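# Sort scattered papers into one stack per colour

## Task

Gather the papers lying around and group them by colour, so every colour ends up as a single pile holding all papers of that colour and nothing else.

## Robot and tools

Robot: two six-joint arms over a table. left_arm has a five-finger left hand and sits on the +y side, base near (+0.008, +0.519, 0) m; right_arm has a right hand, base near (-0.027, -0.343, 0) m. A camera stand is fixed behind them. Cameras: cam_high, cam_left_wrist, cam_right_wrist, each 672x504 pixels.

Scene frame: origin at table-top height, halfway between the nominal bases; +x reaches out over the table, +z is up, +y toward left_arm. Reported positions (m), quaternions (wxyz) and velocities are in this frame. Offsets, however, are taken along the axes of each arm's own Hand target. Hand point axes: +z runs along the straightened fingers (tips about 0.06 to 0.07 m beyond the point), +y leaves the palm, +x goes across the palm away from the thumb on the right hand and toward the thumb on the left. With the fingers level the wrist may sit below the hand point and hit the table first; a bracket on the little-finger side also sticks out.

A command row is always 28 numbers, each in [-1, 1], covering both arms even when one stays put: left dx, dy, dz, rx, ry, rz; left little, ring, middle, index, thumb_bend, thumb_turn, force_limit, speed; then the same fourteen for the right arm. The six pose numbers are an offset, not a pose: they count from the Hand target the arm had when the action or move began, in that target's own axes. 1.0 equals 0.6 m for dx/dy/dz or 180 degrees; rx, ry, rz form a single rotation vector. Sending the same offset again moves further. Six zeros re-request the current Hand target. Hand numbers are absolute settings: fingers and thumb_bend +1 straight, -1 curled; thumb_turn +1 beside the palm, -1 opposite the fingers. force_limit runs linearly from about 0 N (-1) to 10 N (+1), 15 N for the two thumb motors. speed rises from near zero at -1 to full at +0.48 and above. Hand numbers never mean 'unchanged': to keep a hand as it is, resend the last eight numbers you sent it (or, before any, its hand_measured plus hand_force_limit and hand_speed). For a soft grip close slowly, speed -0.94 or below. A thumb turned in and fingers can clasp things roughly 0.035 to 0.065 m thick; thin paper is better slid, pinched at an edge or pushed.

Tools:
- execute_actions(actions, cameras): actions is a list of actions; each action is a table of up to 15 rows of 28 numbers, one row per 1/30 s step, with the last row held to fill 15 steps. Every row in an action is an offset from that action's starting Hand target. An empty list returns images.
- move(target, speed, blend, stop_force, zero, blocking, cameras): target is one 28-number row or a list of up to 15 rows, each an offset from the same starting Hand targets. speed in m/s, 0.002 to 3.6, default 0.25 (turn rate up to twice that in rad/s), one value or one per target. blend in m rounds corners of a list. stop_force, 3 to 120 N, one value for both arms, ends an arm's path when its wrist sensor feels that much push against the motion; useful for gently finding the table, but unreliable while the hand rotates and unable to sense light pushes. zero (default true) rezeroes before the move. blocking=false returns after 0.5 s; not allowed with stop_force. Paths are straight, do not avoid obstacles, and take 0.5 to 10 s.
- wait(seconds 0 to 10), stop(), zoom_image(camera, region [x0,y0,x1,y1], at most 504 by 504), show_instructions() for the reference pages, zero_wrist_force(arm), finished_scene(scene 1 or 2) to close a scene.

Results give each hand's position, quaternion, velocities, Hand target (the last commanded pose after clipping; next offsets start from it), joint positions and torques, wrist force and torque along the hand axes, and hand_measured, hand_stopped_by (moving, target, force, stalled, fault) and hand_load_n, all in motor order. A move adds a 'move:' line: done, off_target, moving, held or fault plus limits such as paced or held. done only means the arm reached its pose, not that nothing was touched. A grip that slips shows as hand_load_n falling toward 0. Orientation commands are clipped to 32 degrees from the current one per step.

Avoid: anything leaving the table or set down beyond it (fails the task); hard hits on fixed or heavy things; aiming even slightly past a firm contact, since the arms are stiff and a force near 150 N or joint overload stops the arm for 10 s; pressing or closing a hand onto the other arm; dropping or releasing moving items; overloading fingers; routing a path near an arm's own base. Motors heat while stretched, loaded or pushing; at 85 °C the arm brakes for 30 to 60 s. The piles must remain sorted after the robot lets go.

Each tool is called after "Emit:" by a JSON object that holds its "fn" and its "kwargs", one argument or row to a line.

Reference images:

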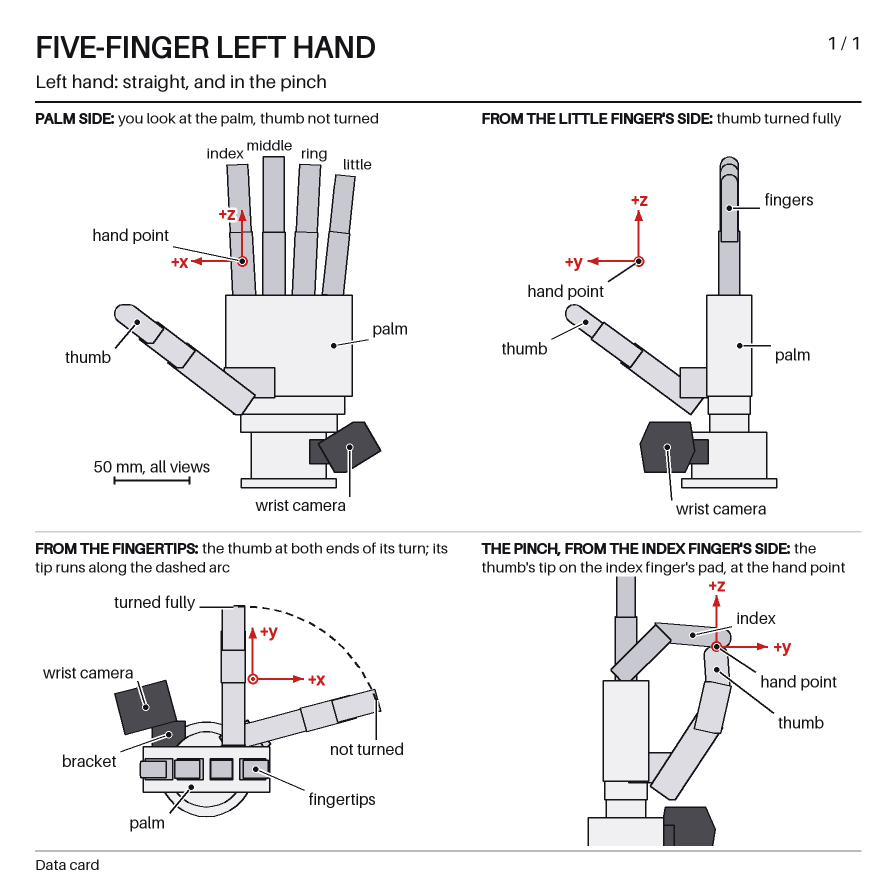

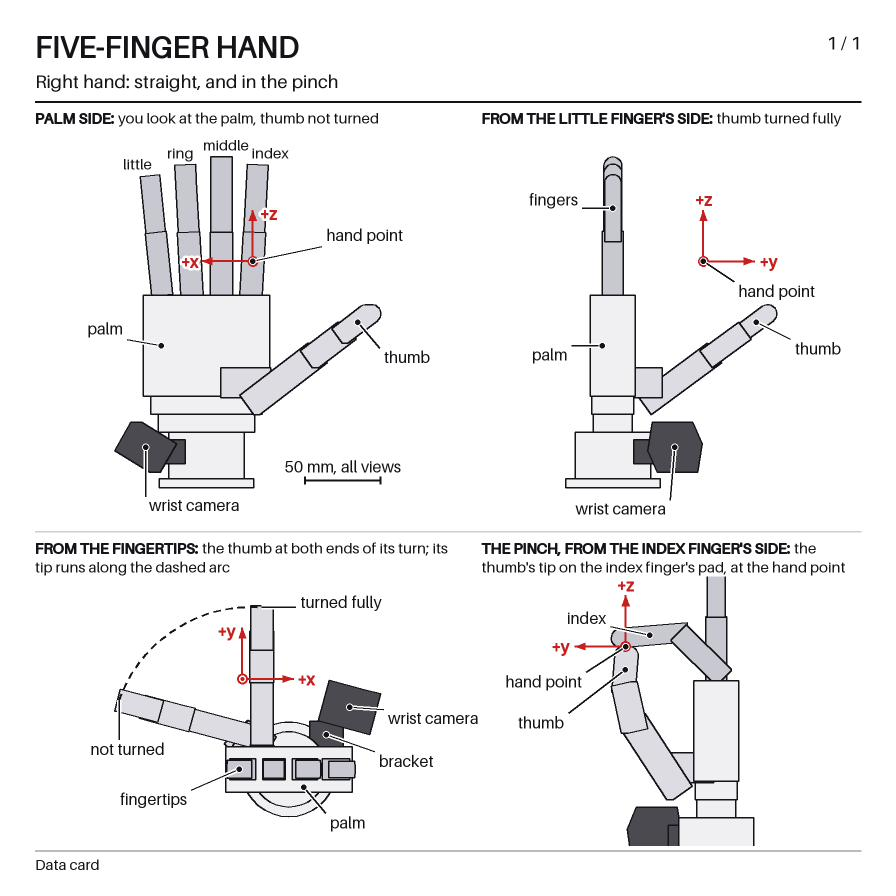

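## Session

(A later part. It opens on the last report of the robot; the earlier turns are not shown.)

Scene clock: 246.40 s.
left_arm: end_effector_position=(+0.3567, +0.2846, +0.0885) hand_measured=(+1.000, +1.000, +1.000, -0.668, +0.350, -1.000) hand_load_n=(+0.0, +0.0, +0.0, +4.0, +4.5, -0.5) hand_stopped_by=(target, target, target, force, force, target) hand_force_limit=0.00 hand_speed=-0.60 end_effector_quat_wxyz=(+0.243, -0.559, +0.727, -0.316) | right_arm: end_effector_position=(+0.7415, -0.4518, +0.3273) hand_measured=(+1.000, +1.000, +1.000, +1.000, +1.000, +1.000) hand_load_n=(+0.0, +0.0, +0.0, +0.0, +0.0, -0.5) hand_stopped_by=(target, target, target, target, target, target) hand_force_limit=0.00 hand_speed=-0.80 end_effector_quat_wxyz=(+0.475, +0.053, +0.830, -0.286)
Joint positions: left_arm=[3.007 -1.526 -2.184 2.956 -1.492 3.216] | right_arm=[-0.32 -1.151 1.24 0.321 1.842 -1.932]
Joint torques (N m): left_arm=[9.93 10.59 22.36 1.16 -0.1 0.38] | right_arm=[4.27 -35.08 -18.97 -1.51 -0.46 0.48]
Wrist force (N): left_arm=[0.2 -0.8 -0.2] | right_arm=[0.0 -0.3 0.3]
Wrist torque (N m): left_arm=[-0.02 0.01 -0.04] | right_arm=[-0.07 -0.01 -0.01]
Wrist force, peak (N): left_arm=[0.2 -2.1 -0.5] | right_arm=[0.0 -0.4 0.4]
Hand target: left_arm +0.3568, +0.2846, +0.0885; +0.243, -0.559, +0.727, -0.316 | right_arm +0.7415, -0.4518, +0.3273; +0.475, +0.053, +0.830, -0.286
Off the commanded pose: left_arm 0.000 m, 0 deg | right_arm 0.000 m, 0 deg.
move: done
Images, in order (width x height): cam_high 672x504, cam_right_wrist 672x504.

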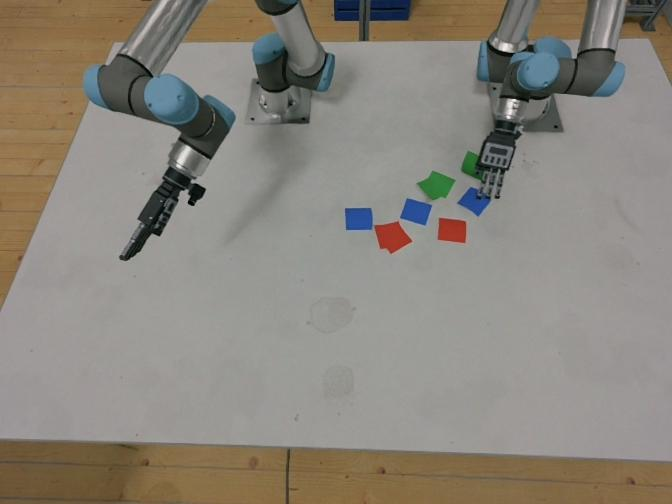

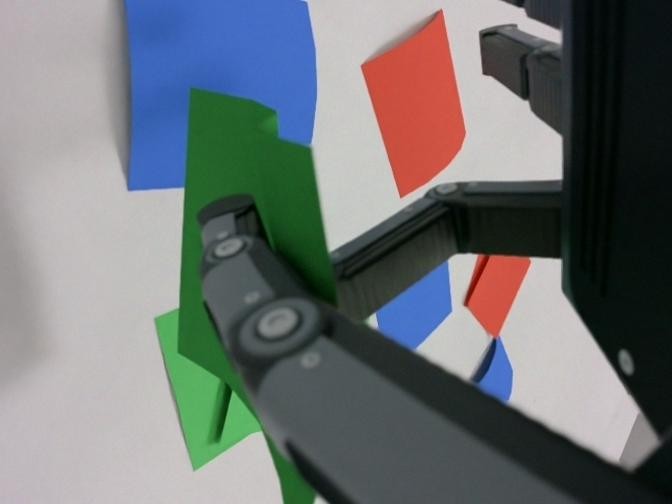

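Emit:
{"fn": "move", "kwargs": {
  "target": [
    [0.1572,-0.0197,0.0211,0,0.0406,0.0379,1,1,1,-0.8,0.1,-1,0,-0.6,0,0,0,0,0,0,1,1,1,1,1,1,0,-0.8],
    [0.1572,0.0395,0.0764,0,0.0406,0.0379,1,1,1,-0.8,0.1,-1,0,-0.6,0,0,0,0,0,0,1,1,1,1,1,1,0,-0.8]
  ],
  "speed": 0.12,
  "blend": 0.01,
  "cameras": ["cam_right_wrist"]
}}

Scene clock: 248.73 s.
left_arm: end_effector_position=(+0.3492, +0.1890, +0.0399) hand_measured=(+1.000, +1.000, +1.000, -0.668, +0.350, -1.000) hand_load_n=(+0.0, +0.0, +0.0, +4.0, +4.0, -0.5) hand_stopped_by=(target, target, target, force, force, target) hand_force_limit=0.00 hand_speed=-0.60 end_effector_quat_wxyz=(+0.214, -0.493, +0.773, -0.336) | right_arm: end_effector_position=(+0.7415, -0.4518, +0.3273) hand_measured=(+1.000, +1.000, +1.000, +1.000, +1.000, +1.000) hand_load_n=(+0.0, +0.0, +0.0, +0.0, +0.0, +0.0) hand_stopped_by=(target, target, target, target, target, target) hand_force_limit=0.00 hand_speed=-0.80 end_effector_quat_wxyz=(+0.475, +0.053, +0.830, -0.286)
Joint positions: left_arm=[2.752 -1.743 -2.102 3.093 -1.551 3.16] | right_arm=[-0.32 -1.151 1.24 0.321 1.842 -1.932]
Joint torques (N m): left_arm=[-4.28 19.18 18.83 0.7 2.08 2.79] | right_arm=[4.53 -36.09 -18.43 -1.34 -0.73 0.26]
Wrist force (N): left_arm=[0.2 -0.9 0.1] | right_arm=[0.0 -0.2 0.2]
Wrist torque (N m): left_arm=[-0.08 0.03 -0.03] | right_arm=[-0.05 -0.01 -0.01]
Wrist force, peak (N): left_arm=[0.6 -1.8 -0.2] | right_arm=[-0.1 -0.3 0.3]
Hand target: left_arm +0.3492, +0.1890, +0.0399; +0.214, -0.493, +0.773, -0.336 | right_arm +0.7415, -0.4518, +0.3273; +0.475, +0.053, +0.830, -0.286
Off the commanded pose: left_arm 0.000 m, 0 deg | right_arm 0.000 m, 0 deg.
move: done
Images, in order (width x height): cam_right_wrist 672x504.

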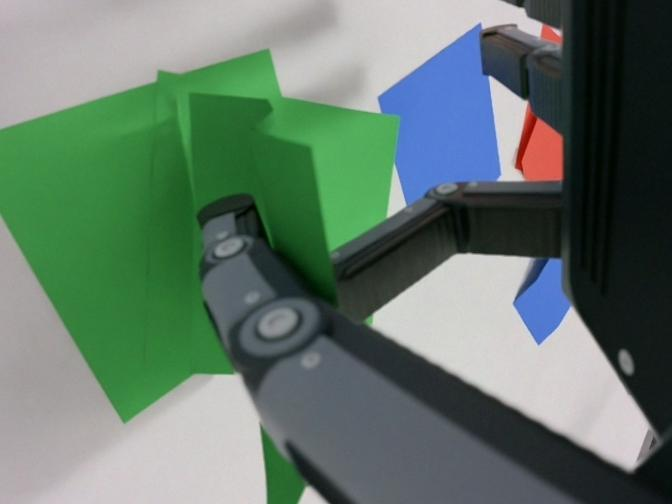

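Emit:
{"fn": "move", "kwargs": {
  "target": [0,0.0225,0.0211,0,0,0,1,1,1,-0.8,0.1,-1,0,-0.6,0,0,0,0,0,0,1,1,1,1,1,1,0,-0.8],
  "speed": 0.03,
  "stop_force": 3,
  "cameras": ["cam_right_wrist"]
}}

Scene clock: 250.40 s.
left_arm: end_effector_position=(+0.3493, +0.1890, +0.0214) hand_measured=(+1.000, +1.000, +1.000, -0.668, +0.350, -1.000) hand_load_n=(+0.0, +0.0, +0.0, +4.0, +4.5, -0.5) hand_stopped_by=(target, target, target, force, force, target) hand_force_limit=0.00 hand_speed=-0.60 end_effector_quat_wxyz=(+0.214, -0.493, +0.773, -0.336) | right_arm: end_effector_position=(+0.7415, -0.4518, +0.3273) hand_measured=(+1.000, +1.000, +1.000, +1.000, +1.000, +1.000) hand_load_n=(+0.0, +0.0, +0.0, +0.0, +0.0, +0.0) hand_stopped_by=(target, target, target, target, target, target) hand_force_limit=0.00 hand_speed=-0.80 end_effector_quat_wxyz=(+0.475, +0.053, +0.830, -0.286)
Joint positions: left_arm=[2.752 -1.777 -2.123 3.148 -1.551 3.16] | right_arm=[-0.32 -1.151 1.24 0.321 1.842 -1.932]
Joint torques (N m): left_arm=[-11.01 27.94 21.65 -1.95 1.56 1.37] | right_arm=[3.66 -34.71 -17.03 -1.65 -0.69 0.38]
Wrist force (N): left_arm=[0.4 -0.7 0.1] | right_arm=[0.0 -0.1 0.2]
Wrist torque (N m): left_arm=[-0.06 -0.01 -0.01] | right_arm=[-0.04 0.00 0.00]
Wrist force, peak (N): left_arm=[0.2 -1.2 0.0] | right_arm=[0.2 -0.3 0.3]
Hand target: left_arm +0.3493, +0.1890, +0.0214; +0.214, -0.493, +0.773, -0.336 | right_arm +0.7415, -0.4518, +0.3273; +0.475, +0.053, +0.830, -0.286
Off the commanded pose: left_arm 0.000 m, 0 deg | right_arm 0.000 m, 0 deg.
move: done
Images, in order (width x height): cam_right_wrist 672x504.

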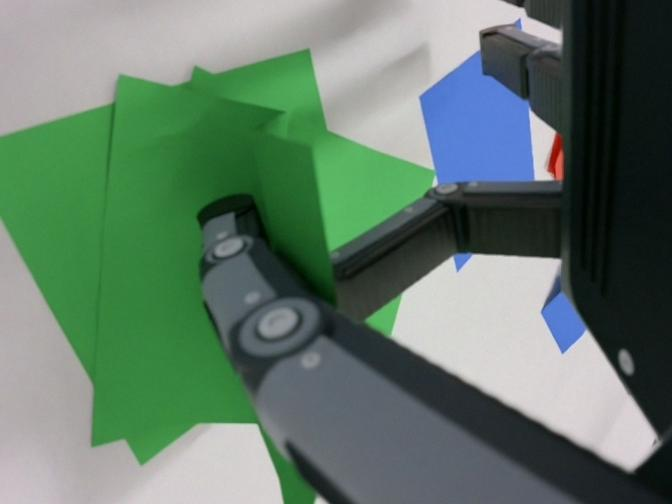

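Emit:
{"fn": "move", "kwargs": {
  "target": [
    [0,0,0,0,0,0,1,1,1,-0.1,0.3,-1,0,-0.3,0,0,0,0,0,0,1,1,1,1,1,1,0,-0.8]
  ],
  "speed": 0.03,
  "cameras": ["cam_right_wrist"]
}}

Scene clock: 251.10 s.
left_arm: end_effector_position=(+0.3493, +0.1890, +0.0214) hand_measured=(+1.000, +1.000, +1.000, -0.600, +0.326, -1.000) hand_load_n=(+0.0, +0.0, +0.0, -12.0, +9.5, +0.0) hand_stopped_by=(target, target, target, stalled, force, target) hand_force_limit=0.00 hand_speed=-0.30 end_effector_quat_wxyz=(+0.214, -0.493, +0.773, -0.336) | right_arm: end_effector_position=(+0.7415, -0.4518, +0.3273) hand_measured=(+1.000, +1.000, +1.000, +1.000, +1.000, +1.000) hand_load_n=(+0.0, +0.0, +0.0, +0.0, +0.0, +0.0) hand_stopped_by=(target, target, target, target, target, target) hand_force_limit=0.00 hand_speed=-0.80 end_effector_quat_wxyz=(+0.475, +0.053, +0.830, -0.286)
Joint positions: left_arm=[2.752 -1.777 -2.123 3.148 -1.551 3.16] | right_arm=[-0.32 -1.151 1.24 0.321 1.842 -1.932]
Joint torques (N m): left_arm=[-10.73 28.51 22.26 -2.11 1.24 0.53] | right_arm=[4.65 -36.2 -17.73 -1.5 -0.62 0.51]
Wrist force (N): left_arm=[0.6 -0.7 0.1] | right_arm=[0.1 -0.3 0.1]
Wrist torque (N m): left_arm=[-0.07 -0.04 0.00] | right_arm=[-0.05 -0.01 -0.01]
Wrist force, peak (N): left_arm=[0.6 -1.0 0.2] | right_arm=[0.0 -0.3 0.2]
Hand target: left_arm +0.3493, +0.1890, +0.0214; +0.214, -0.493, +0.773, -0.336 | right_arm +0.7415, -0.4518, +0.3273; +0.475, +0.053, +0.830, -0.286
Off the commanded pose: left_arm 0.000 m, 0 deg | right_arm 0.000 m, 0 deg.
move: done
Images, in order (width x height): cam_right_wrist 672x504.

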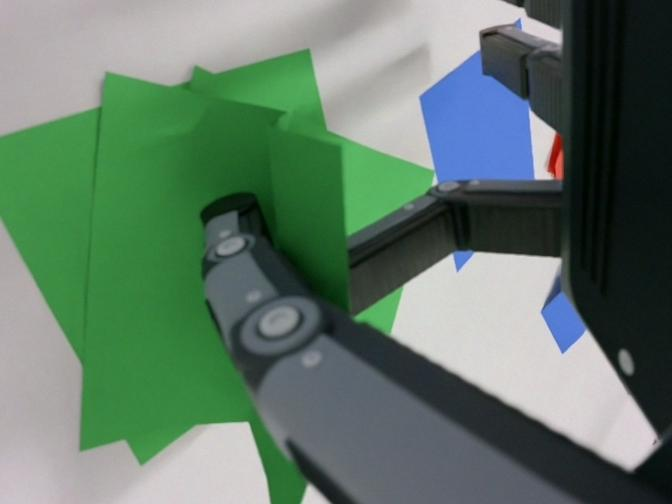

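Emit:
{"fn": "move", "kwargs": {
  "target": [
    [0,0,0,0,0,0,1,1,1,-0.65,0.5,-1,0,-0.3,0,0,0,0,0,0,1,1,1,1,1,1,0,-0.8],
    [0,0,0,0,0,0,1,1,1,-0.1,0.5,-1,0,-0.3,0,0,0,0,0,0,1,1,1,1,1,1,0,-0.8]
  ],
  "speed": 0.03,
  "cameras": ["cam_right_wrist"]
}}

Scene clock: 252.27 s.
left_arm: end_effector_position=(+0.3493, +0.1890, +0.0214) hand_measured=(+1.000, +1.000, +1.000, -0.100, +0.500, -1.000) hand_load_n=(+0.0, +0.0, +0.0, +0.0, +0.0, +0.0) hand_stopped_by=(target, target, target, target, target, target) hand_force_limit=0.00 hand_speed=-0.30 end_effector_quat_wxyz=(+0.214, -0.493, +0.773, -0.336) | right_arm: end_effector_position=(+0.7415, -0.4518, +0.3273) hand_measured=(+1.000, +1.000, +1.000, +1.000, +1.000, +1.000) hand_load_n=(+0.0, +0.0, +0.0, +0.0, +0.0, +0.0) hand_stopped_by=(target, target, target, target, target, target) hand_force_limit=0.00 hand_speed=-0.80 end_effector_quat_wxyz=(+0.475, +0.053, +0.830, -0.286)
Joint positions: left_arm=[2.752 -1.777 -2.123 3.148 -1.551 3.16] | right_arm=[-0.32 -1.151 1.24 0.321 1.842 -1.932]
Joint torques (N m): left_arm=[-11.02 28.4 21 -1.89 0.54 -0.78] | right_arm=[4.6 -35.66 -17.04 -1.78 -0.81 0.47]
Wrist force (N): left_arm=[0.2 -0.6 0.1] | right_arm=[0.1 -0.1 0.1]
Wrist torque (N m): left_arm=[-0.06 0.00 -0.02] | right_arm=[-0.04 -0.02 0.00]
Wrist force, peak (N): left_arm=[0.6 -0.9 0.2] | right_arm=[0.0 -0.4 0.1]
Hand target: left_arm +0.3493, +0.1890, +0.0214; +0.214, -0.493, +0.773, -0.336 | right_arm +0.7415, -0.4518, +0.3273; +0.475, +0.053, +0.830, -0.286
Off the commanded pose: left_arm 0.000 m, 0 deg | right_arm 0.000 m, 0 deg.
move: done
Images, in order (width x height): cam_right_wrist 672x504.

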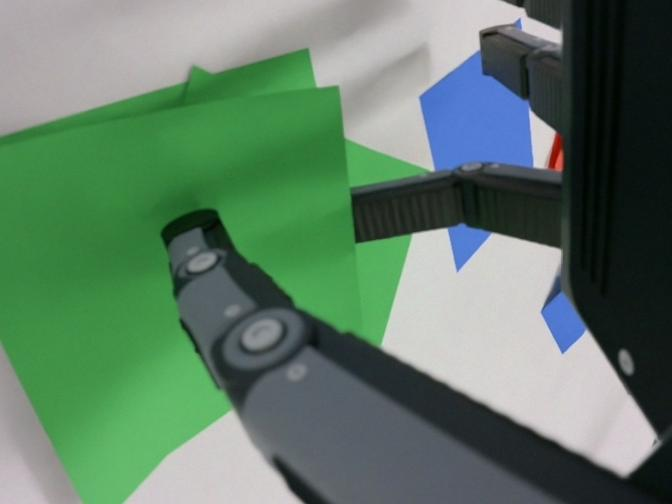

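Emit:
{"fn": "move", "kwargs": {
  "target": [
    [0,0,0,0,0,0,1,1,1,0.7,0.5,-1,0,0.2,0,0,0,0,0,0,1,1,1,1,1,1,0,-0.8]
  ],
  "speed": 0.03,
  "cameras": ["cam_right_wrist"]
}}

Scene clock: 252.87 s.
left_arm: end_effector_position=(+0.3493, +0.1890, +0.0214) hand_measured=(+1.000, +1.000, +1.000, +0.092, +0.500, -1.000) hand_load_n=(+0.0, +0.0, +0.0, -14.0, +0.0, +0.0) hand_stopped_by=(target, target, target, stalled, target, target) hand_force_limit=0.00 hand_speed=0.20 end_effector_quat_wxyz=(+0.214, -0.493, +0.773, -0.336) | right_arm: end_effector_position=(+0.7415, -0.4518, +0.3273) hand_measured=(+1.000, +1.000, +1.000, +1.000, +1.000, +1.000) hand_load_n=(+0.0, +0.0, +0.0, +0.0, +0.0, +0.0) hand_stopped_by=(target, target, target, target, target, target) hand_force_limit=0.00 hand_speed=-0.80 end_effector_quat_wxyz=(+0.475, +0.053, +0.830, -0.286)
Joint positions: left_arm=[2.752 -1.777 -2.123 3.148 -1.551 3.16] | right_arm=[-0.32 -1.151 1.24 0.321 1.842 -1.932]
Joint torques (N m): left_arm=[-8.17 11.68 15.46 -0.32 0.21 -1.65] | right_arm=[3.85 -35.14 -18.06 -1.49 -0.63 0.5]
Wrist force (N): left_arm=[-0.5 -11.3 -17.0] | right_arm=[-0.1 -0.2 0.3]
Wrist torque (N m): left_arm=[-0.14 -0.07 0.06] | right_arm=[-0.06 0.00 -0.01]
Wrist force, peak (N): left_arm=[-0.4 -11.0 -17.5] | right_arm=[0.1 -0.4 0.3]
Hand target: left_arm +0.3493, +0.1890, +0.0214; +0.214, -0.493, +0.773, -0.336 | right_arm +0.7415, -0.4518, +0.3273; +0.475, +0.053, +0.830, -0.286
Off the commanded pose: left_arm 0.000 m, 0 deg | right_arm 0.000 m, 0 deg.
move: done
Images, in order (width x height): cam_right_wrist 672x504.

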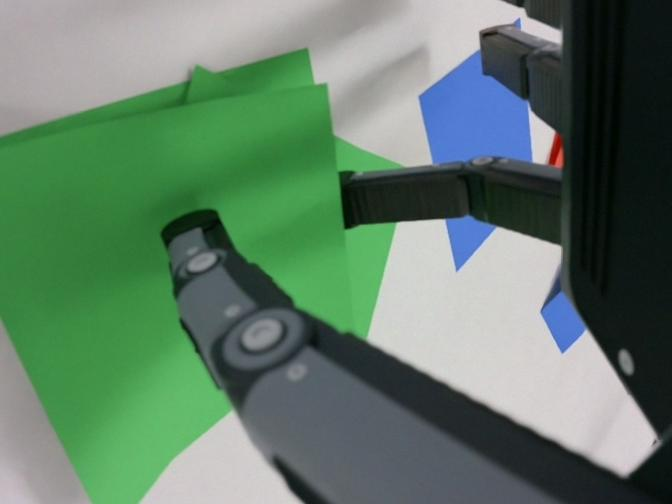

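Emit:
{"fn": "move", "kwargs": {
  "target": [
    [0,-0.0061,-0.0057,0,0,0,1,1,1,0.05,0.5,-1,0,0.2,0,0,0,0,0,0,1,1,1,1,1,1,0,-0.8],
    [0,-0.0061,-0.0057,0,0,0,1,1,1,0.8,0.5,-1,0,0.2,0,0,0,0,0,0,1,1,1,1,1,1,0,-0.8]
  ],
  "speed": 0.03,
  "cameras": ["cam_right_wrist"]
}}

Scene clock: 254.23 s.
left_arm: end_effector_position=(+0.3493, +0.1890, +0.0264) hand_measured=(+1.000, +1.000, +1.000, +0.800, +0.500, -1.000) hand_load_n=(+0.0, +0.0, +0.0, +0.0, +0.0, +0.0) hand_stopped_by=(target, target, target, target, target, target) hand_force_limit=0.00 hand_speed=0.20 end_effector_quat_wxyz=(+0.214, -0.493, +0.773, -0.336) | right_arm: end_effector_position=(+0.7415, -0.4518, +0.3273) hand_measured=(+1.000, +1.000, +1.000, +1.000, +1.000, +1.000) hand_load_n=(+0.0, +0.0, +0.0, +0.0, +0.0, +0.0) hand_stopped_by=(target, target, target, target, target, target) hand_force_limit=0.00 hand_speed=-0.80 end_effector_quat_wxyz=(+0.475, +0.053, +0.830, -0.286)
Joint positions: left_arm=[2.752 -1.767 -2.117 3.133 -1.551 3.16] | right_arm=[-0.32 -1.151 1.24 0.321 1.842 -1.932]
Joint torques (N m): left_arm=[-2.9 14.22 7.24 0.98 -0.29 -1.65] | right_arm=[4.17 -35.7 -17.27 -1.44 -0.77 0.32]
Wrist force (N): left_arm=[0.1 -0.6 0.1] | right_arm=[-0.1 -0.2 0.2]
Wrist torque (N m): left_arm=[-0.06 0.02 -0.03] | right_arm=[-0.05 0.01 -0.01]
Wrist force, peak (N): left_arm=[-0.4 -11.3 -16.9] | right_arm=[-0.1 -0.1 0.4]
Hand target: left_arm +0.3493, +0.1890, +0.0264; +0.214, -0.493, +0.773, -0.336 | right_arm +0.7415, -0.4518, +0.3273; +0.475, +0.053, +0.830, -0.286
Off the commanded pose: left_arm 0.000 m, 0 deg | right_arm 0.000 m, 0 deg.
move: done
Images, in order (width x height): cam_right_wrist 672x504.

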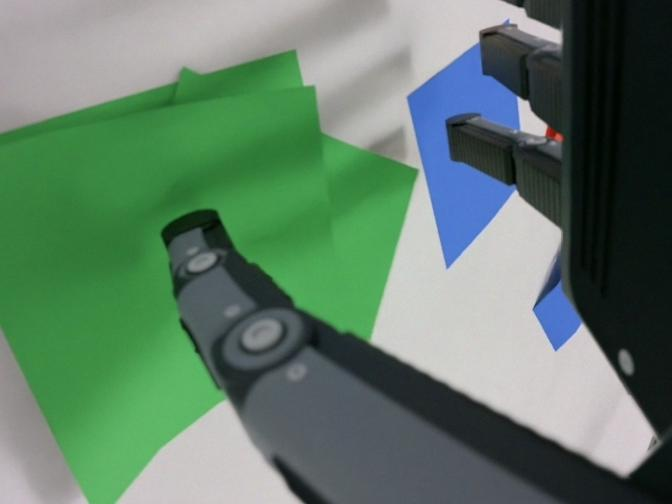

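Emit:
{"fn": "move", "kwargs": {
  "target": [0,-0.1462,-0.1364,0,0,0,1,1,1,0.8,0.5,-1,0,0.2,0,0,0,0,0,0,1,1,1,1,1,1,0,-0.8],
  "speed": 0.15,
  "cameras": ["cam_right_wrist","cam_high"]
}}

Emit:
{"fn": "zoom_image", "kwargs": {
  "camera": "cam_high",
  "region": [340, 130, 520, 250]
}}

Scene clock: 255.67 s.
left_arm: end_effector_position=(+0.3493, +0.1889, +0.1463) hand_measured=(+1.000, +1.000, +1.000, +0.800, +0.500, -1.000) hand_load_n=(+0.0, +0.0, +0.0, +0.0, +0.0, +0.0) hand_stopped_by=(target, target, target, target, target, target) hand_force_limit=0.00 hand_speed=0.20 end_effector_quat_wxyz=(+0.214, -0.493, +0.773, -0.336) | right_arm: end_effector_position=(+0.7415, -0.4518, +0.3273) hand_measured=(+1.000, +1.000, +1.000, +1.000, +1.000, +1.000) hand_load_n=(+0.0, +0.0, +0.0, +0.0, +0.0, +0.0) hand_stopped_by=(target, target, target, target, target, target) hand_force_limit=0.00 hand_speed=-0.80 end_effector_quat_wxyz=(+0.475, +0.053, +0.830, -0.286)
Joint positions: left_arm=[2.752 -1.596 -1.947 2.792 -1.551 3.16] | right_arm=[-0.32 -1.151 1.24 0.321 1.842 -1.932]
Joint torques (N m): left_arm=[10.61 18.91 21.83 -1.82 1.15 3.17] | right_arm=[4.47 -34.91 -17.44 -1.42 -0.73 0.44]
Wrist force (N): left_arm=[0.0 -0.7 0.3] | right_arm=[-0.2 -0.1 0.2]
Wrist torque (N m): left_arm=[-0.12 0.06 0.00] | right_arm=[-0.04 0.02 -0.01]
Wrist force, peak (N): left_arm=[-0.1 -2.1 -0.6] | right_arm=[0.3 -0.4 0.3]
Hand target: left_arm +0.3493, +0.1890, +0.1464; +0.214, -0.493, +0.773, -0.336 | right_arm +0.7415, -0.4518, +0.3273; +0.475, +0.053, +0.830, -0.286
Off the commanded pose: left_arm 0.000 m, 0 deg | right_arm 0.000 m, 0 deg.
move: done
Images, in order (width x height): cam_high 672x504, cam_right_wrist 672x504.

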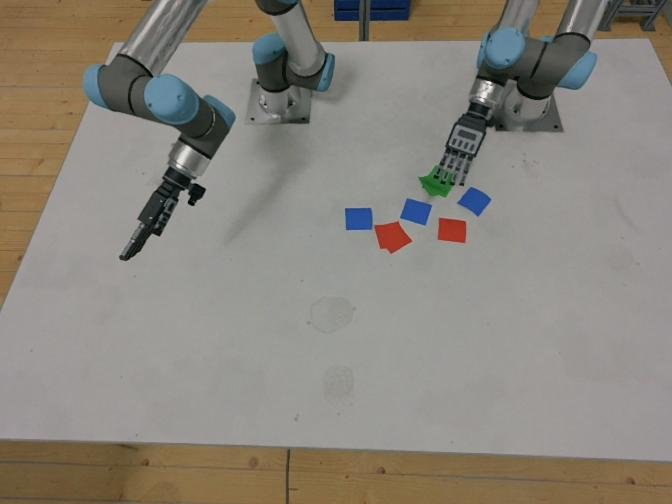

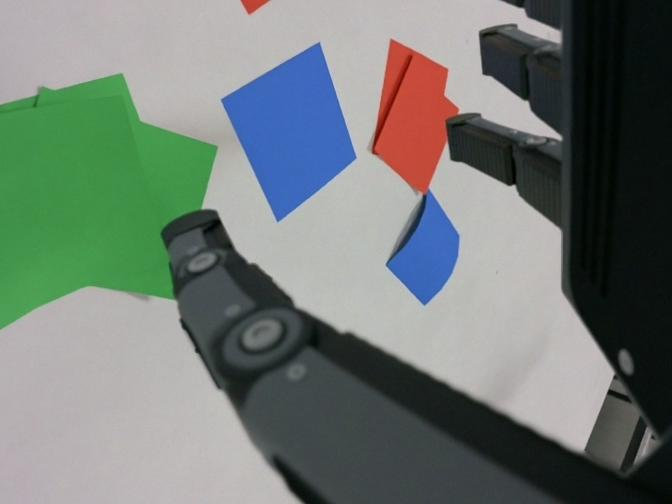

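Scaled by 2.800 from the camera's 672x504 image, which has a finer 960x720 frame.

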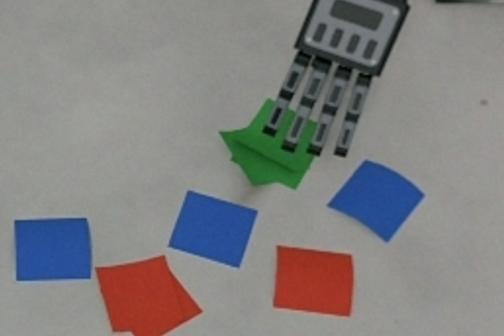

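Emit:
{"fn": "move", "kwargs": {
  "target": [0.2877,-0.184,0.3103,0.0167,-0.104,-0.092,1,1,1,0.6,1,-1,0.25,0,0,0,0,0,0,0,1,1,1,1,1,1,0,-0.8],
  "speed": 0.2,
  "cameras": ["cam_right_wrist","cam_high"]
}}

Emit:
{"fn": "zoom_image", "kwargs": {
  "camera": "cam_high",
  "region": [340, 130, 520, 250]
}}

Scene clock: 257.87 s.
left_arm: end_effector_position=(+0.4683, -0.0567, +0.1000) hand_measured=(+1.000, +1.000, +1.000, +0.600, +1.000, -1.000) hand_load_n=(+0.0, +0.0, +0.0, +0.0, +0.0, +0.0) hand_stopped_by=(target, target, target, target, target, target) hand_force_limit=0.25 hand_speed=0.00 end_effector_quat_wxyz=(-0.299, +0.641, -0.641, +0.299) | right_arm: end_effector_position=(+0.7415, -0.4518, +0.3273) hand_measured=(+1.000, +1.000, +1.000, +1.000, +1.000, +1.000) hand_load_n=(+0.0, +0.0, +0.0, +0.0, +0.0, +0.0) hand_stopped_by=(target, target, target, target, target, target) hand_force_limit=0.00 hand_speed=-0.80 end_effector_quat_wxyz=(+0.475, +0.053, +0.830, -0.286)
Joint positions: left_arm=[2.316 -2.38 -0.985 2.465 -2.18 2.516] | right_arm=[-0.32 -1.151 1.24 0.321 1.842 -1.932]
Joint torques (N m): left_arm=[10.09 42.06 26.99 -2.2 0.26 1.01] | right_arm=[4.91 -35.44 -19.19 -1.66 -0.87 0.27]
Wrist force (N): left_arm=[0.9 -0.8 0.0] | right_arm=[0.0 -0.1 0.3]
Wrist torque (N m): left_arm=[-0.13 -0.17 -0.02] | right_arm=[-0.04 0.00 -0.01]
Wrist force, peak (N): left_arm=[2.5 -0.7 0.7] | right_arm=[-0.1 -0.4 0.2]
Hand target: left_arm +0.4683, -0.0567, +0.1000; -0.299, +0.641, -0.640, +0.299 | right_arm +0.7415, -0.4518, +0.3273; +0.475, +0.053, +0.830, -0.286
Off the commanded pose: left_arm 0.000 m, 0 deg | right_arm 0.000 m, 0 deg.
move: done
Images, in order (width x height): cam_high 672x504, cam_right_wrist 672x504.

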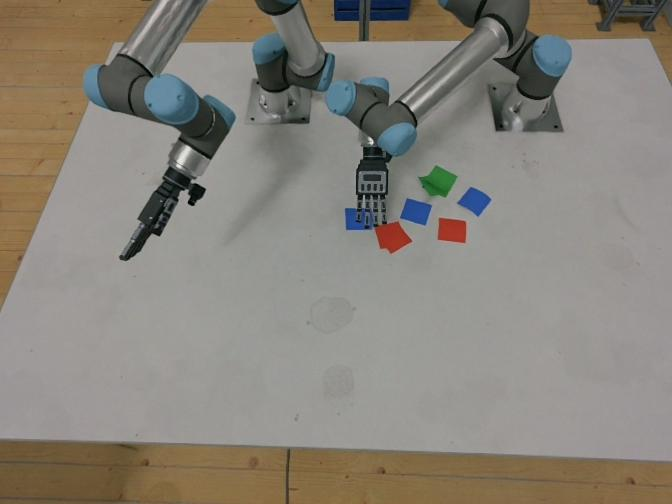

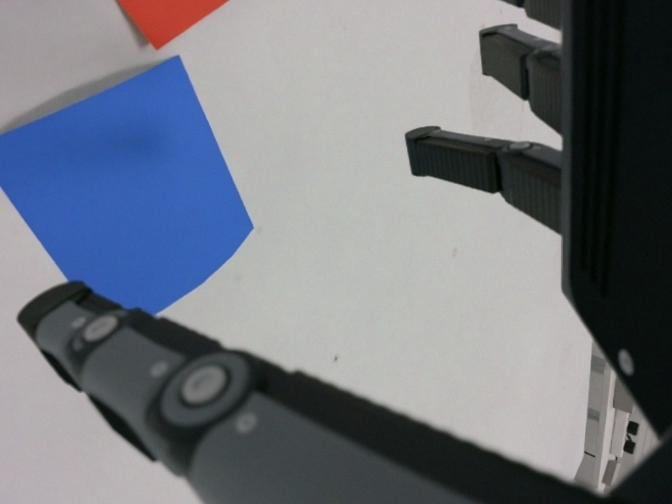

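Scaled by 2.800 from the camera's 672x504 image, which has a finer 960x720 frame.

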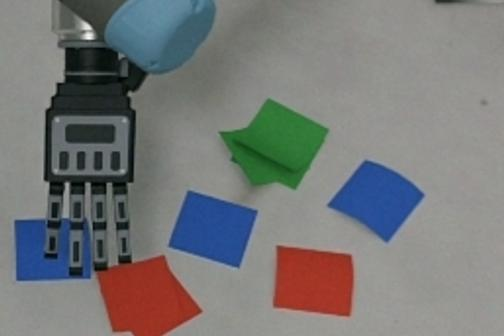

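Emit:
{"fn": "move", "kwargs": {
  "target": [0.0067,0.0985,0.0805,0,-0.0234,-0.0197,1,1,1,0.6,1,-1,0.25,0,0,0,0,0,0,0,1,1,1,1,1,1,0,-0.8],
  "speed": 0.1,
  "cameras": ["cam_right_wrist"]
}}

Scene clock: 259.17 s.
left_arm: end_effector_position=(+0.4673, -0.0608, +0.0238) hand_measured=(+1.000, +1.000, +1.000, +0.600, +1.000, -1.000) hand_load_n=(+0.0, +0.0, +0.0, +0.0, +0.0, +0.0) hand_stopped_by=(target, target, target, target, target, target) hand_force_limit=0.25 hand_speed=0.00 end_effector_quat_wxyz=(-0.313, +0.671, -0.609, +0.284) | right_arm: end_effector_position=(+0.7415, -0.4518, +0.3273) hand_measured=(+1.000, +1.000, +1.000, +1.000, +1.000, +1.000) hand_load_n=(+0.0, +0.0, +0.0, +0.0, +0.0, +0.0) hand_stopped_by=(target, target, target, target, target, target) hand_force_limit=0.00 hand_speed=-0.80 end_effector_quat_wxyz=(+0.475, +0.053, +0.830, -0.286)
Joint positions: left_arm=[2.292 -2.498 -0.984 2.508 -2.252 2.395] | right_arm=[-0.32 -1.151 1.24 0.321 1.842 -1.932]
Joint torques (N m): left_arm=[9.26 56.17 11.83 -2.88 1.71 3.12] | right_arm=[4.86 -35.24 -17.32 -1.75 -0.6 0.43]
Wrist force (N): left_arm=[1.0 -0.9 0.3] | right_arm=[0.0 -0.3 0.2]
Wrist torque (N m): left_arm=[-0.14 -0.15 -0.05] | right_arm=[-0.06 -0.01 0.00]
Wrist force, peak (N): left_arm=[1.0 -2.2 -0.5] | right_arm=[0.0 -0.3 0.4]
Hand target: left_arm +0.4673, -0.0607, +0.0237; -0.313, +0.671, -0.609, +0.284 | right_arm +0.7415, -0.4518, +0.3273; +0.475, +0.053, +0.830, -0.286
Off the commanded pose: left_arm 0.000 m, 0 deg | right_arm 0.000 m, 0 deg.
move: done
Images, in order (width x height): cam_right_wrist 672x504.

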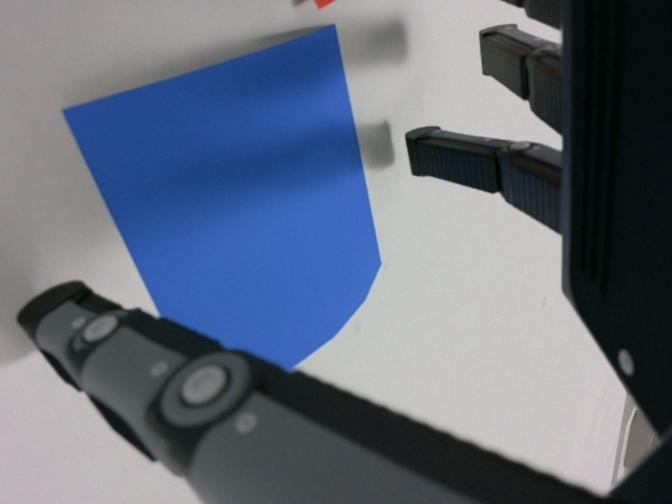

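Emit:
{"fn": "move", "kwargs": {
  "target": [0,0.0102,0.0086,0,0,0,1,1,1,0.6,1,-1,0.25,-0.2,0,0,0,0,0,0,1,1,1,1,1,1,0,-0.8],
  "speed": 0.008,
  "stop_force": 3,
  "cameras": ["cam_right_wrist"]
}}

Scene clock: 261.03 s.
left_arm: end_effector_position=(+0.4674, -0.0607, +0.0180) hand_measured=(+1.000, +1.000, +1.000, +0.600, +1.000, -1.000) hand_load_n=(+0.0, +0.0, +0.0, +0.0, +0.0, +0.0) hand_stopped_by=(target, target, target, target, target, target) hand_force_limit=0.25 hand_speed=-0.20 end_effector_quat_wxyz=(-0.313, +0.671, -0.609, +0.284) | right_arm: end_effector_position=(+0.7415, -0.4518, +0.3273) hand_measured=(+1.000, +1.000, +1.000, +1.000, +1.000, +1.000) hand_load_n=(+0.0, +0.0, +0.0, +0.0, +0.0, +0.0) hand_stopped_by=(target, target, target, target, target, target) hand_force_limit=0.00 hand_speed=-0.80 end_effector_quat_wxyz=(+0.475, +0.053, +0.830, -0.286)
Joint positions: left_arm=[2.293 -2.503 -0.989 2.519 -2.251 2.395] | right_arm=[-0.32 -1.151 1.24 0.321 1.842 -1.932]
Joint torques (N m): left_arm=[9.38 54.12 24.17 -2.77 1.57 1.77] | right_arm=[3.75 -36.17 -17.81 -1.83 -0.83 0.31]
Wrist force (N): left_arm=[0.8 -5.0 -2.2] | right_arm=[0.2 -0.1 0.2]
Wrist torque (N m): left_arm=[-0.51 -0.15 0.01] | right_arm=[-0.04 -0.03 0.01]
Wrist force, peak (N): left_arm=[1.0 -9.4 -5.2] | right_arm=[-0.1 -0.3 0.4]
Hand target: left_arm +0.4674, -0.0607, +0.0180; -0.313, +0.671, -0.609, +0.284 (not the last commanded pose) | right_arm +0.7415, -0.4518, +0.3273; +0.475, +0.053, +0.830, -0.286
Off the commanded pose: left_arm 0.002 m, 0 deg | right_arm 0.000 m, 0 deg.
move: contact (left_arm)
Images, in order (width x height): cam_right_wrist 672x504.

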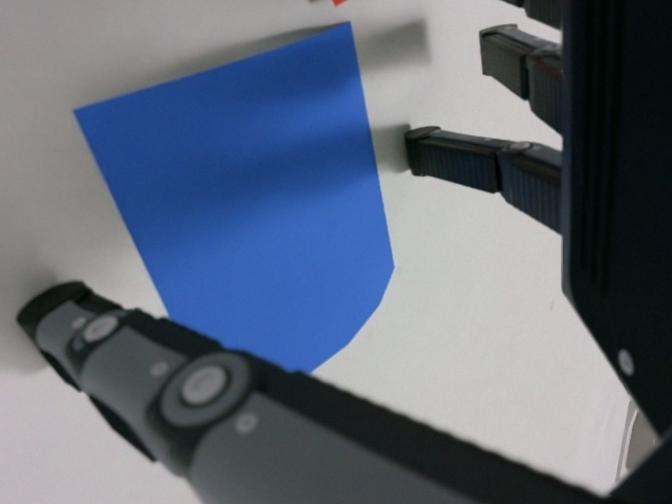

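Emit:
{"fn": "move", "kwargs": {
  "target": [
    [0,-0.0023,-0.0019,0.0111,0,0,1,1,1,0.43,1,-1,0,-0.4,0,0,0,0,0,0,1,1,1,1,1,1,0,-0.8],
    [0,-0.0037,-0.0031,0.0167,0,0,1,1,1,0.33,1,-1,0,-0.4,0,0,0,0,0,0,1,1,1,1,1,1,0,-0.8],
    [0,-0.0043,-0.0036,0.0206,0,0,1,1,1,0.25,1,-1,0.1,-0.4,0,0,0,0,0,0,1,1,1,1,1,1,0,-0.8]
  ],
  "speed": 0.02,
  "cameras": ["cam_right_wrist"]
}}

Scene clock: 264.77 s.
left_arm: end_effector_position=(+0.4673, -0.0607, +0.0214) hand_measured=(+1.000, +1.000, +1.000, +0.250, +1.000, -1.000) hand_load_n=(+0.0, +0.0, +0.0, +0.0, +0.5, +0.0) hand_stopped_by=(target, target, target, target, target, target) hand_force_limit=0.10 hand_speed=-0.40 end_effector_quat_wxyz=(-0.335, +0.661, -0.599, +0.304) | right_arm: end_effector_position=(+0.7415, -0.4518, +0.3273) hand_measured=(+1.000, +1.000, +1.000, +1.000, +1.000, +1.000) hand_load_n=(+0.0, +0.0, +0.0, +0.0, +0.0, +0.0) hand_stopped_by=(target, target, target, target, target, target) hand_force_limit=0.00 hand_speed=-0.80 end_effector_quat_wxyz=(+0.475, +0.053, +0.830, -0.286)
Joint positions: left_arm=[2.275 -2.485 -1.032 2.594 -2.305 2.417] | right_arm=[-0.32 -1.151 1.24 0.321 1.842 -1.932]
Joint torques (N m): left_arm=[4.32 43.53 24.07 -2.44 1.55 -1.22] | right_arm=[5.67 -35.59 -17.07 -1.54 -0.83 0.41]
Wrist force (N): left_arm=[1.1 -5.3 -5.4] | right_arm=[-0.1 -0.2 0.2]
Wrist torque (N m): left_arm=[-0.61 -0.21 0.02] | right_arm=[-0.05 0.01 -0.01]
Wrist force, peak (N): left_arm=[0.9 -10.0 -1.8] | right_arm=[-0.2 -0.3 0.4]
Hand target: left_arm +0.4674, -0.0607, +0.0214; -0.335, +0.661, -0.599, +0.304 | right_arm +0.7415, -0.4518, +0.3273; +0.475, +0.053, +0.830, -0.286
Off the commanded pose: left_arm 0.000 m, 0 deg | right_arm 0.000 m, 0 deg.
move: done
Images, in order (width x height): cam_right_wrist 672x504.

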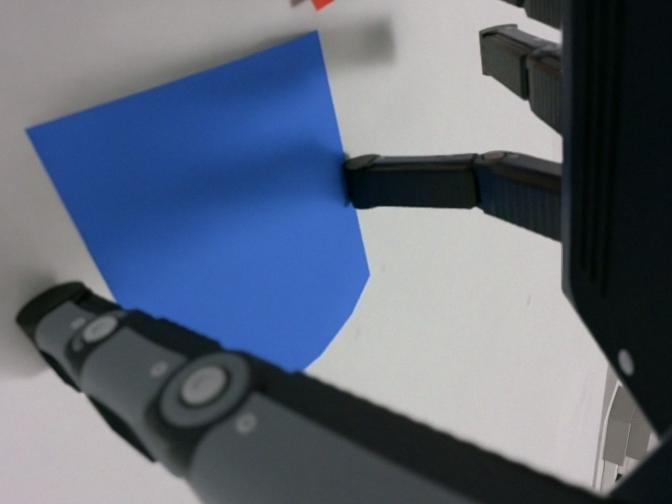

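Works identically. Next steps.

Emit:
{"fn": "move", "kwargs": {
  "target": [
    [0,-0.0001,-0.0001,0.0005,0,0,1,1,1,0.18,1,-1,0.1,-0.4,0,0,0,0,0,0,1,1,1,1,1,1,0,-0.8],
    [0,-0.0001,-0.0001,0.0011,0,0,1,1,1,0.12,1,-1,0.1,-0.4,0,0,0,0,0,0,1,1,1,1,1,1,0,-0.8],
    [0,0.0004,0.0003,-0.0017,0,0,1,1,1,0.06,1,-1,0.1,-0.4,0,0,0,0,0,0,1,1,1,1,1,1,0,-0.8],
    [0,0.0009,0.0007,-0.0039,0,0,1,1,1,0.0,1,-1,0.1,-0.4,0,0,0,0,0,0,1,1,1,1,1,1,0,-0.8]
  ],
  "speed": 0.02,
  "cameras": ["cam_right_wrist"]
}}

Emit:
{"fn": "move", "kwargs": {
  "target": [
    [0,0.0008,0.0006,-0.0039,0,0,1,1,1,-0.05,1,-1,0.1,-0.4,0,0,0,0,0,0,1,1,1,1,1,1,0,-0.8],
    [0,0.0019,0.0014,-0.0094,0,0,1,1,1,-0.1,1,-1,0.1,-0.4,0,0,0,0,0,0,1,1,1,1,1,1,0,-0.8],
    [0,0.0032,0.0024,-0.0156,0,0,1,1,1,-0.15,1,-1,0.1,-0.4,0,0,0,0,0,0,1,1,1,1,1,1,0,-0.8]
  ],
  "speed": 0.02,
  "cameras": ["cam_right_wrist"]
}}

Scene clock: 269.30 s.
left_arm: end_effector_position=(+0.4674, -0.0607, +0.0207) hand_measured=(+1.000, +1.000, +1.000, +0.000, +1.000, -1.000) hand_load_n=(+0.0, +0.0, +0.0, +0.0, +0.0, -0.5) hand_stopped_by=(target, target, target, target, target, target) hand_force_limit=0.10 hand_speed=-0.40 end_effector_quat_wxyz=(-0.331, +0.663, -0.601, +0.300) | right_arm: end_effector_position=(+0.7415, -0.4518, +0.3273) hand_measured=(+1.000, +1.000, +1.000, +1.000, +1.000, +1.000) hand_load_n=(+0.5, +0.0, +0.0, +0.0, +0.0, -0.5) hand_stopped_by=(target, target, target, target, target, target) hand_force_limit=0.00 hand_speed=-0.80 end_effector_quat_wxyz=(+0.475, +0.053, +0.830, -0.286)
Joint positions: left_arm=[2.279 -2.488 -1.024 2.58 -2.295 2.413] | right_arm=[-0.32 -1.151 1.24 0.321 1.842 -1.932]
Joint torques (N m): left_arm=[3.08 44.14 9.28 0.44 -2.65 0.25] | right_arm=[4.74 -34.8 -17.39 -1.59 -0.63 0.48]
Wrist force (N): left_arm=[1.1 -6.3 -3.8] | right_arm=[0.0 -0.3 0.2]
Wrist torque (N m): left_arm=[-0.57 -0.19 0.13] | right_arm=[-0.07 -0.02 0.00]
Wrist force, peak (N): left_arm=[1.2 -7.8 -8.1] | right_arm=[0.0 -0.4 0.3]
Hand target: left_arm +0.4674, -0.0607, +0.0207; -0.331, +0.663, -0.601, +0.300 | right_arm +0.7415, -0.4518, +0.3273; +0.475, +0.053, +0.830, -0.286
Off the commanded pose: left_arm 0.000 m, 0 deg | right_arm 0.000 m, 0 deg.
move: done
Images, in order (width x height): cam_right_wrist 672x504.

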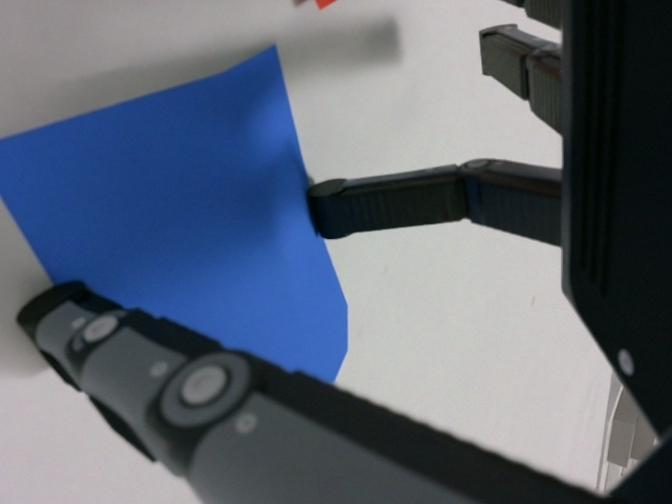

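Scene clock: 272.50 s.
left_arm: end_effector_position=(+0.4674, -0.0607, +0.0183) hand_measured=(+1.000, +1.000, +1.000, -0.150, +1.000, -1.000) hand_load_n=(+0.0, +0.0, +0.0, +0.0, +0.0, +0.0) hand_stopped_by=(target, target, target, target, target, target) hand_force_limit=0.10 hand_speed=-0.40 end_effector_quat_wxyz=(-0.314, +0.671, -0.608, +0.285) | right_arm: end_effector_position=(+0.7415, -0.4518, +0.3273) hand_measured=(+1.000, +1.000, +1.000, +1.000, +1.000, +1.000) hand_load_n=(+0.0, +0.0, -0.5, +0.0, +0.0, +0.0) hand_stopped_by=(target, target, target, target, target, target) hand_force_limit=0.00 hand_speed=-0.80 end_effector_quat_wxyz=(+0.475, +0.053, +0.830, -0.286)
Joint positions: left_arm=[2.292 -2.502 -0.991 2.523 -2.254 2.396] | right_arm=[-0.32 -1.151 1.24 0.321 1.842 -1.932]
Joint torques (N m): left_arm=[-9.55 54.33 10.44 0.45 -3 2.72] | right_arm=[4.22 -35.78 -19.16 -1.56 -0.53 0.44]
Wrist force (N): left_arm=[1.0 -3.0 -0.9] | right_arm=[0.2 -0.3 0.2]
Wrist torque (N m): left_arm=[-0.32 -0.12 0.07] | right_arm=[-0.07 -0.04 0.00]
Wrist force, peak (N): left_arm=[1.3 -6.9 -3.9] | right_arm=[-0.1 -0.4 0.3]
Hand target: left_arm +0.4674, -0.0607, +0.0183; -0.314, +0.671, -0.608, +0.285 | right_arm +0.7415, -0.4518, +0.3273; +0.475, +0.053, +0.830, -0.286
Off the commanded pose: left_arm 0.000 m, 0 deg | right_arm 0.000 m, 0 deg.
move: done
Images, in order (width x height): cam_right_wrist 672x504.

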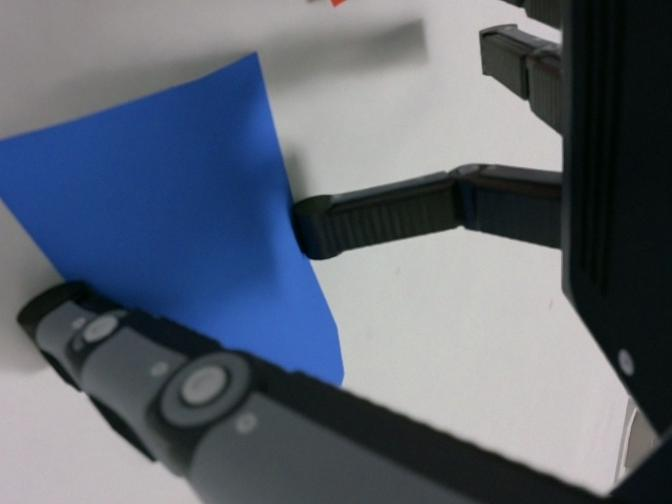

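Emit:
{"fn": "zoom_image", "kwargs": {
  "camera": "cam_right_wrist",
  "region": [0, 200, 400, 500]
}}

Scaled by 1.260 from the camera's 672x504 image, which has a finer 960x720 frame.

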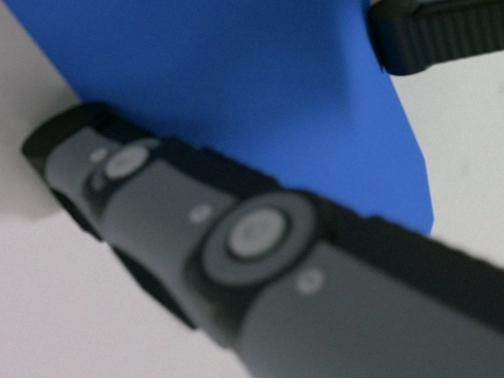

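Emit:
{"fn": "move", "kwargs": {
  "target": [
    [0,-0.0006,-0.0005,0,0,0,1,1,1,-0.18,0.85,-1,-0.5,-0.6,0,0,0,0,0,0,1,1,1,1,1,1,0,-0.8],
    [0,-0.0006,-0.0005,-0.0178,0,0,1,1,1,-0.2,0.7,-1,-0.5,-0.6,0,0,0,0,0,0,1,1,1,1,1,1,0,-0.8]
  ],
  "speed": 0.02,
  "cameras": ["cam_right_wrist"]
}}

Scene clock: 275.60 s.
left_arm: end_effector_position=(+0.4674, -0.0607, +0.0187) hand_measured=(+1.000, +1.000, +1.000, -0.200, +0.700, -1.000) hand_load_n=(+0.0, +0.0, +0.0, +0.0, +0.0, +0.0) hand_stopped_by=(target, target, target, target, target, target) hand_force_limit=-0.50 hand_speed=-0.60 end_effector_quat_wxyz=(-0.295, +0.679, -0.616, +0.268) | right_arm: end_effector_position=(+0.7415, -0.4518, +0.3273) hand_measured=(+1.000, +1.000, +1.000, +1.000, +1.000, +1.000) hand_load_n=(+0.0, +0.0, +0.0, +0.0, +0.0, +0.0) hand_stopped_by=(target, target, target, target, target, target) hand_force_limit=0.00 hand_speed=-0.80 end_effector_quat_wxyz=(+0.475, +0.053, +0.830, -0.286)
Joint positions: left_arm=[2.307 -2.516 -0.95 2.454 -2.208 2.38] | right_arm=[-0.32 -1.151 1.24 0.321 1.842 -1.932]
Joint torques (N m): left_arm=[-9.5 54.9 11.56 0.25 -3.07 2.22] | right_arm=[3.97 -34.46 -17.54 -1.68 -0.7 0.46]
Wrist force (N): left_arm=[0.7 -1.2 0.2] | right_arm=[0.2 -0.2 0.2]
Wrist torque (N m): left_arm=[-0.19 -0.10 0.08] | right_arm=[-0.05 -0.03 0.01]
Wrist force, peak (N): left_arm=[0.9 -3.4 -4.1] | right_arm=[0.1 -0.4 0.3]
Hand target: left_arm +0.4674, -0.0607, +0.0188; -0.295, +0.679, -0.616, +0.268 | right_arm +0.7415, -0.4518, +0.3273; +0.475, +0.053, +0.830, -0.286
Off the commanded pose: left_arm 0.000 m, 0 deg | right_arm 0.000 m, 0 deg.
move: done
Images, in order (width x height): cam_right_wrist 672x504.

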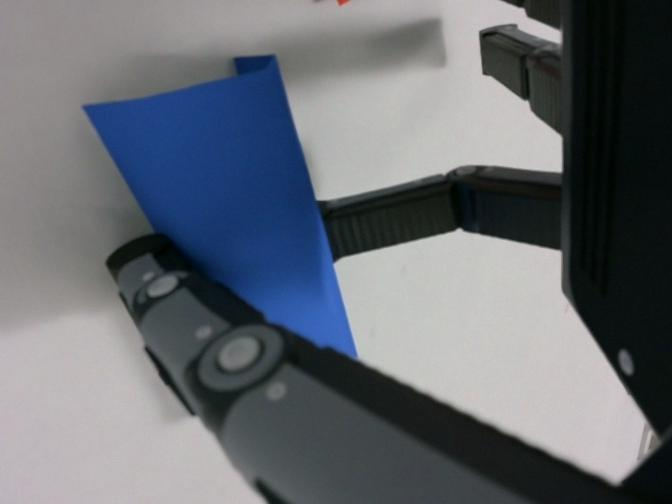

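Emit:
{"fn": "move", "kwargs": {
  "target": [
    [0,0.0038,0.0037,0,0,0,1,1,1,-0.2,0.7,-1,-0.5,-0.6,0,0,0,0,0,0,1,1,1,1,1,1,0,-0.8],
    [0,0.0042,0.0041,0,0,0,1,1,1,-0.2,0.55,-1,-0.5,-0.6,0,0,0,0,0,0,1,1,1,1,1,1,0,-0.8],
    [0,0.0042,0.0041,0,0,0,1,1,1,-0.27,0.45,-1,-0.5,-0.6,0,0,0,0,0,0,1,1,1,1,1,1,0,-0.8]
  ],
  "speed": 0.02,
  "cameras": ["cam_right_wrist"]
}}

Scene clock: 277.57 s.
left_arm: end_effector_position=(+0.4675, -0.0607, +0.0152) hand_measured=(+1.000, +1.000, +1.000, -0.270, +0.450, -1.000) hand_load_n=(+0.0, +0.0, +0.0, +0.0, +0.0, -0.5) hand_stopped_by=(target, target, target, target, target, target) hand_force_limit=-0.50 hand_speed=-0.60 end_effector_quat_wxyz=(-0.295, +0.679, -0.616, +0.268) | right_arm: end_effector_position=(+0.7415, -0.4518, +0.3273) hand_measured=(+1.000, +1.000, +1.000, +1.000, +1.000, +1.000) hand_load_n=(+0.0, +0.5, +0.0, +0.0, +0.0, -0.5) hand_stopped_by=(target, target, target, target, target, target) hand_force_limit=0.00 hand_speed=-0.80 end_effector_quat_wxyz=(+0.475, +0.053, +0.830, -0.286)
Joint positions: left_arm=[2.307 -2.519 -0.954 2.46 -2.208 2.381] | right_arm=[-0.32 -1.151 1.24 0.321 1.842 -1.932]
Joint torques (N m): left_arm=[10.46 47.19 14.35 -2.83 1.54 2.66] | right_arm=[4.74 -35.92 -17.56 -1.85 -0.61 0.4]
Wrist force (N): left_arm=[0.8 -1.2 0.1] | right_arm=[0.2 -0.2 0.3]
Wrist torque (N m): left_arm=[-0.18 -0.13 0.08] | right_arm=[-0.06 -0.03 0.00]
Wrist force, peak (N): left_arm=[1.0 -4.5 -2.9] | right_arm=[0.2 -0.5 0.4]
Hand target: left_arm +0.4675, -0.0607, +0.0152; -0.295, +0.679, -0.616, +0.268 | right_arm +0.7415, -0.4518, +0.3273; +0.475, +0.053, +0.830, -0.286
Off the commanded pose: left_arm 0.000 m, 0 deg | right_arm 0.000 m, 0 deg.
move: done
Images, in order (width x height): cam_right_wrist 672x504.

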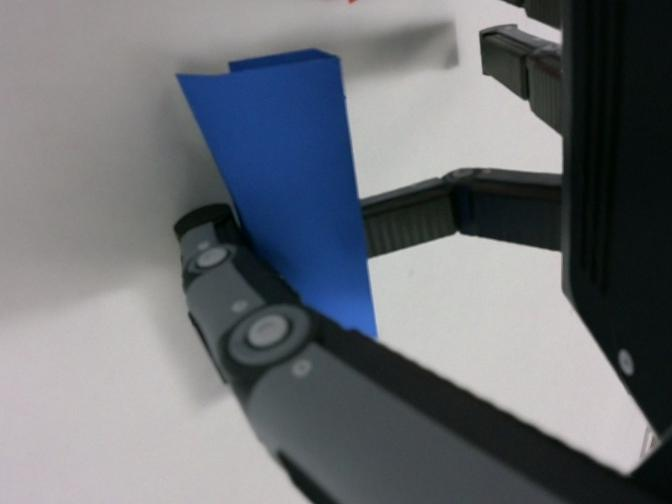

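Emit:
{"fn": "move", "kwargs": {
  "target": [
    [0,0,0,0,0,0,1,1,1,-0.3,0.38,-1,-0.5,-0.6,0,0,0,0,0,0,1,1,1,1,1,1,0,-0.8],
    [0,0,0,0,0,0,1,1,1,-0.35,0.33,-1,-0.5,-0.6,0,0,0,0,0,0,1,1,1,1,1,1,0,-0.8],
    [0,0,0,0,0,0,1,1,1,-0.6,0.33,-1,0,-0.6,0,0,0,0,0,0,1,1,1,1,1,1,0,-0.8]
  ],
  "speed": 0.02,
  "cameras": ["cam_right_wrist"]
}}

Scene clock: 279.23 s.
left_arm: end_effector_position=(+0.4675, -0.0607, +0.0152) hand_measured=(+1.000, +1.000, +1.000, -0.456, +0.332, -1.000) hand_load_n=(+0.0, +0.0, +0.0, +4.5, +6.5, -0.5) hand_stopped_by=(target, target, target, force, target, target) hand_force_limit=0.00 hand_speed=-0.60 end_effector_quat_wxyz=(-0.295, +0.679, -0.616, +0.268) | right_arm: end_effector_position=(+0.7415, -0.4518, +0.3273) hand_measured=(+1.000, +1.000, +1.000, +1.000, +1.000, +1.000) hand_load_n=(+0.0, +0.0, +0.0, +0.0, +0.0, -0.5) hand_stopped_by=(target, target, target, target, target, target) hand_force_limit=0.00 hand_speed=-0.80 end_effector_quat_wxyz=(+0.475, +0.053, +0.830, -0.286)
Joint positions: left_arm=[2.307 -2.519 -0.954 2.46 -2.208 2.381] | right_arm=[-0.32 -1.151 1.24 0.321 1.842 -1.932]
Joint torques (N m): left_arm=[10.26 53.24 18.68 -2.73 1.49 2.18] | right_arm=[3.39 -34.75 -17.15 -1.67 -0.49 0.61]
Wrist force (N): left_arm=[0.8 -1.3 0.0] | right_arm=[0.2 -0.5 0.2]
Wrist torque (N m): left_arm=[-0.19 -0.13 0.09] | right_arm=[-0.08 -0.03 0.00]
Wrist force, peak (N): left_arm=[1.0 -1.3 0.2] | right_arm=[0.2 -0.5 0.2]
Hand target: left_arm +0.4675, -0.0607, +0.0152; -0.295, +0.679, -0.616, +0.268 | right_arm +0.7415, -0.4518, +0.3273; +0.475, +0.053, +0.830, -0.286
Off the commanded pose: left_arm 0.000 m, 0 deg | right_arm 0.000 m, 0 deg.
move: done
Images, in order (width x height): cam_right_wrist 672x504.

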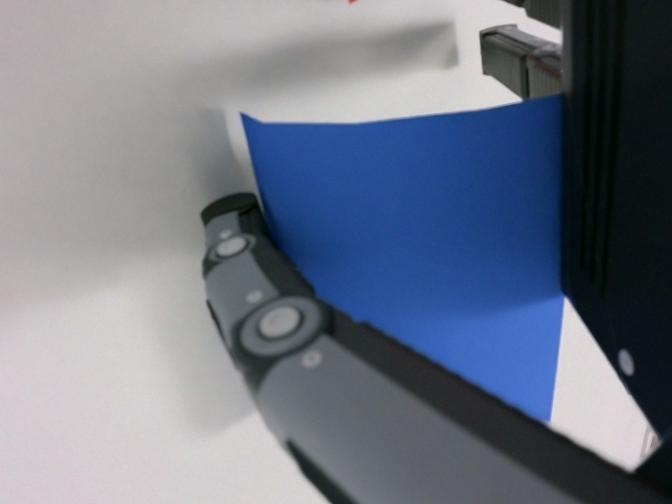

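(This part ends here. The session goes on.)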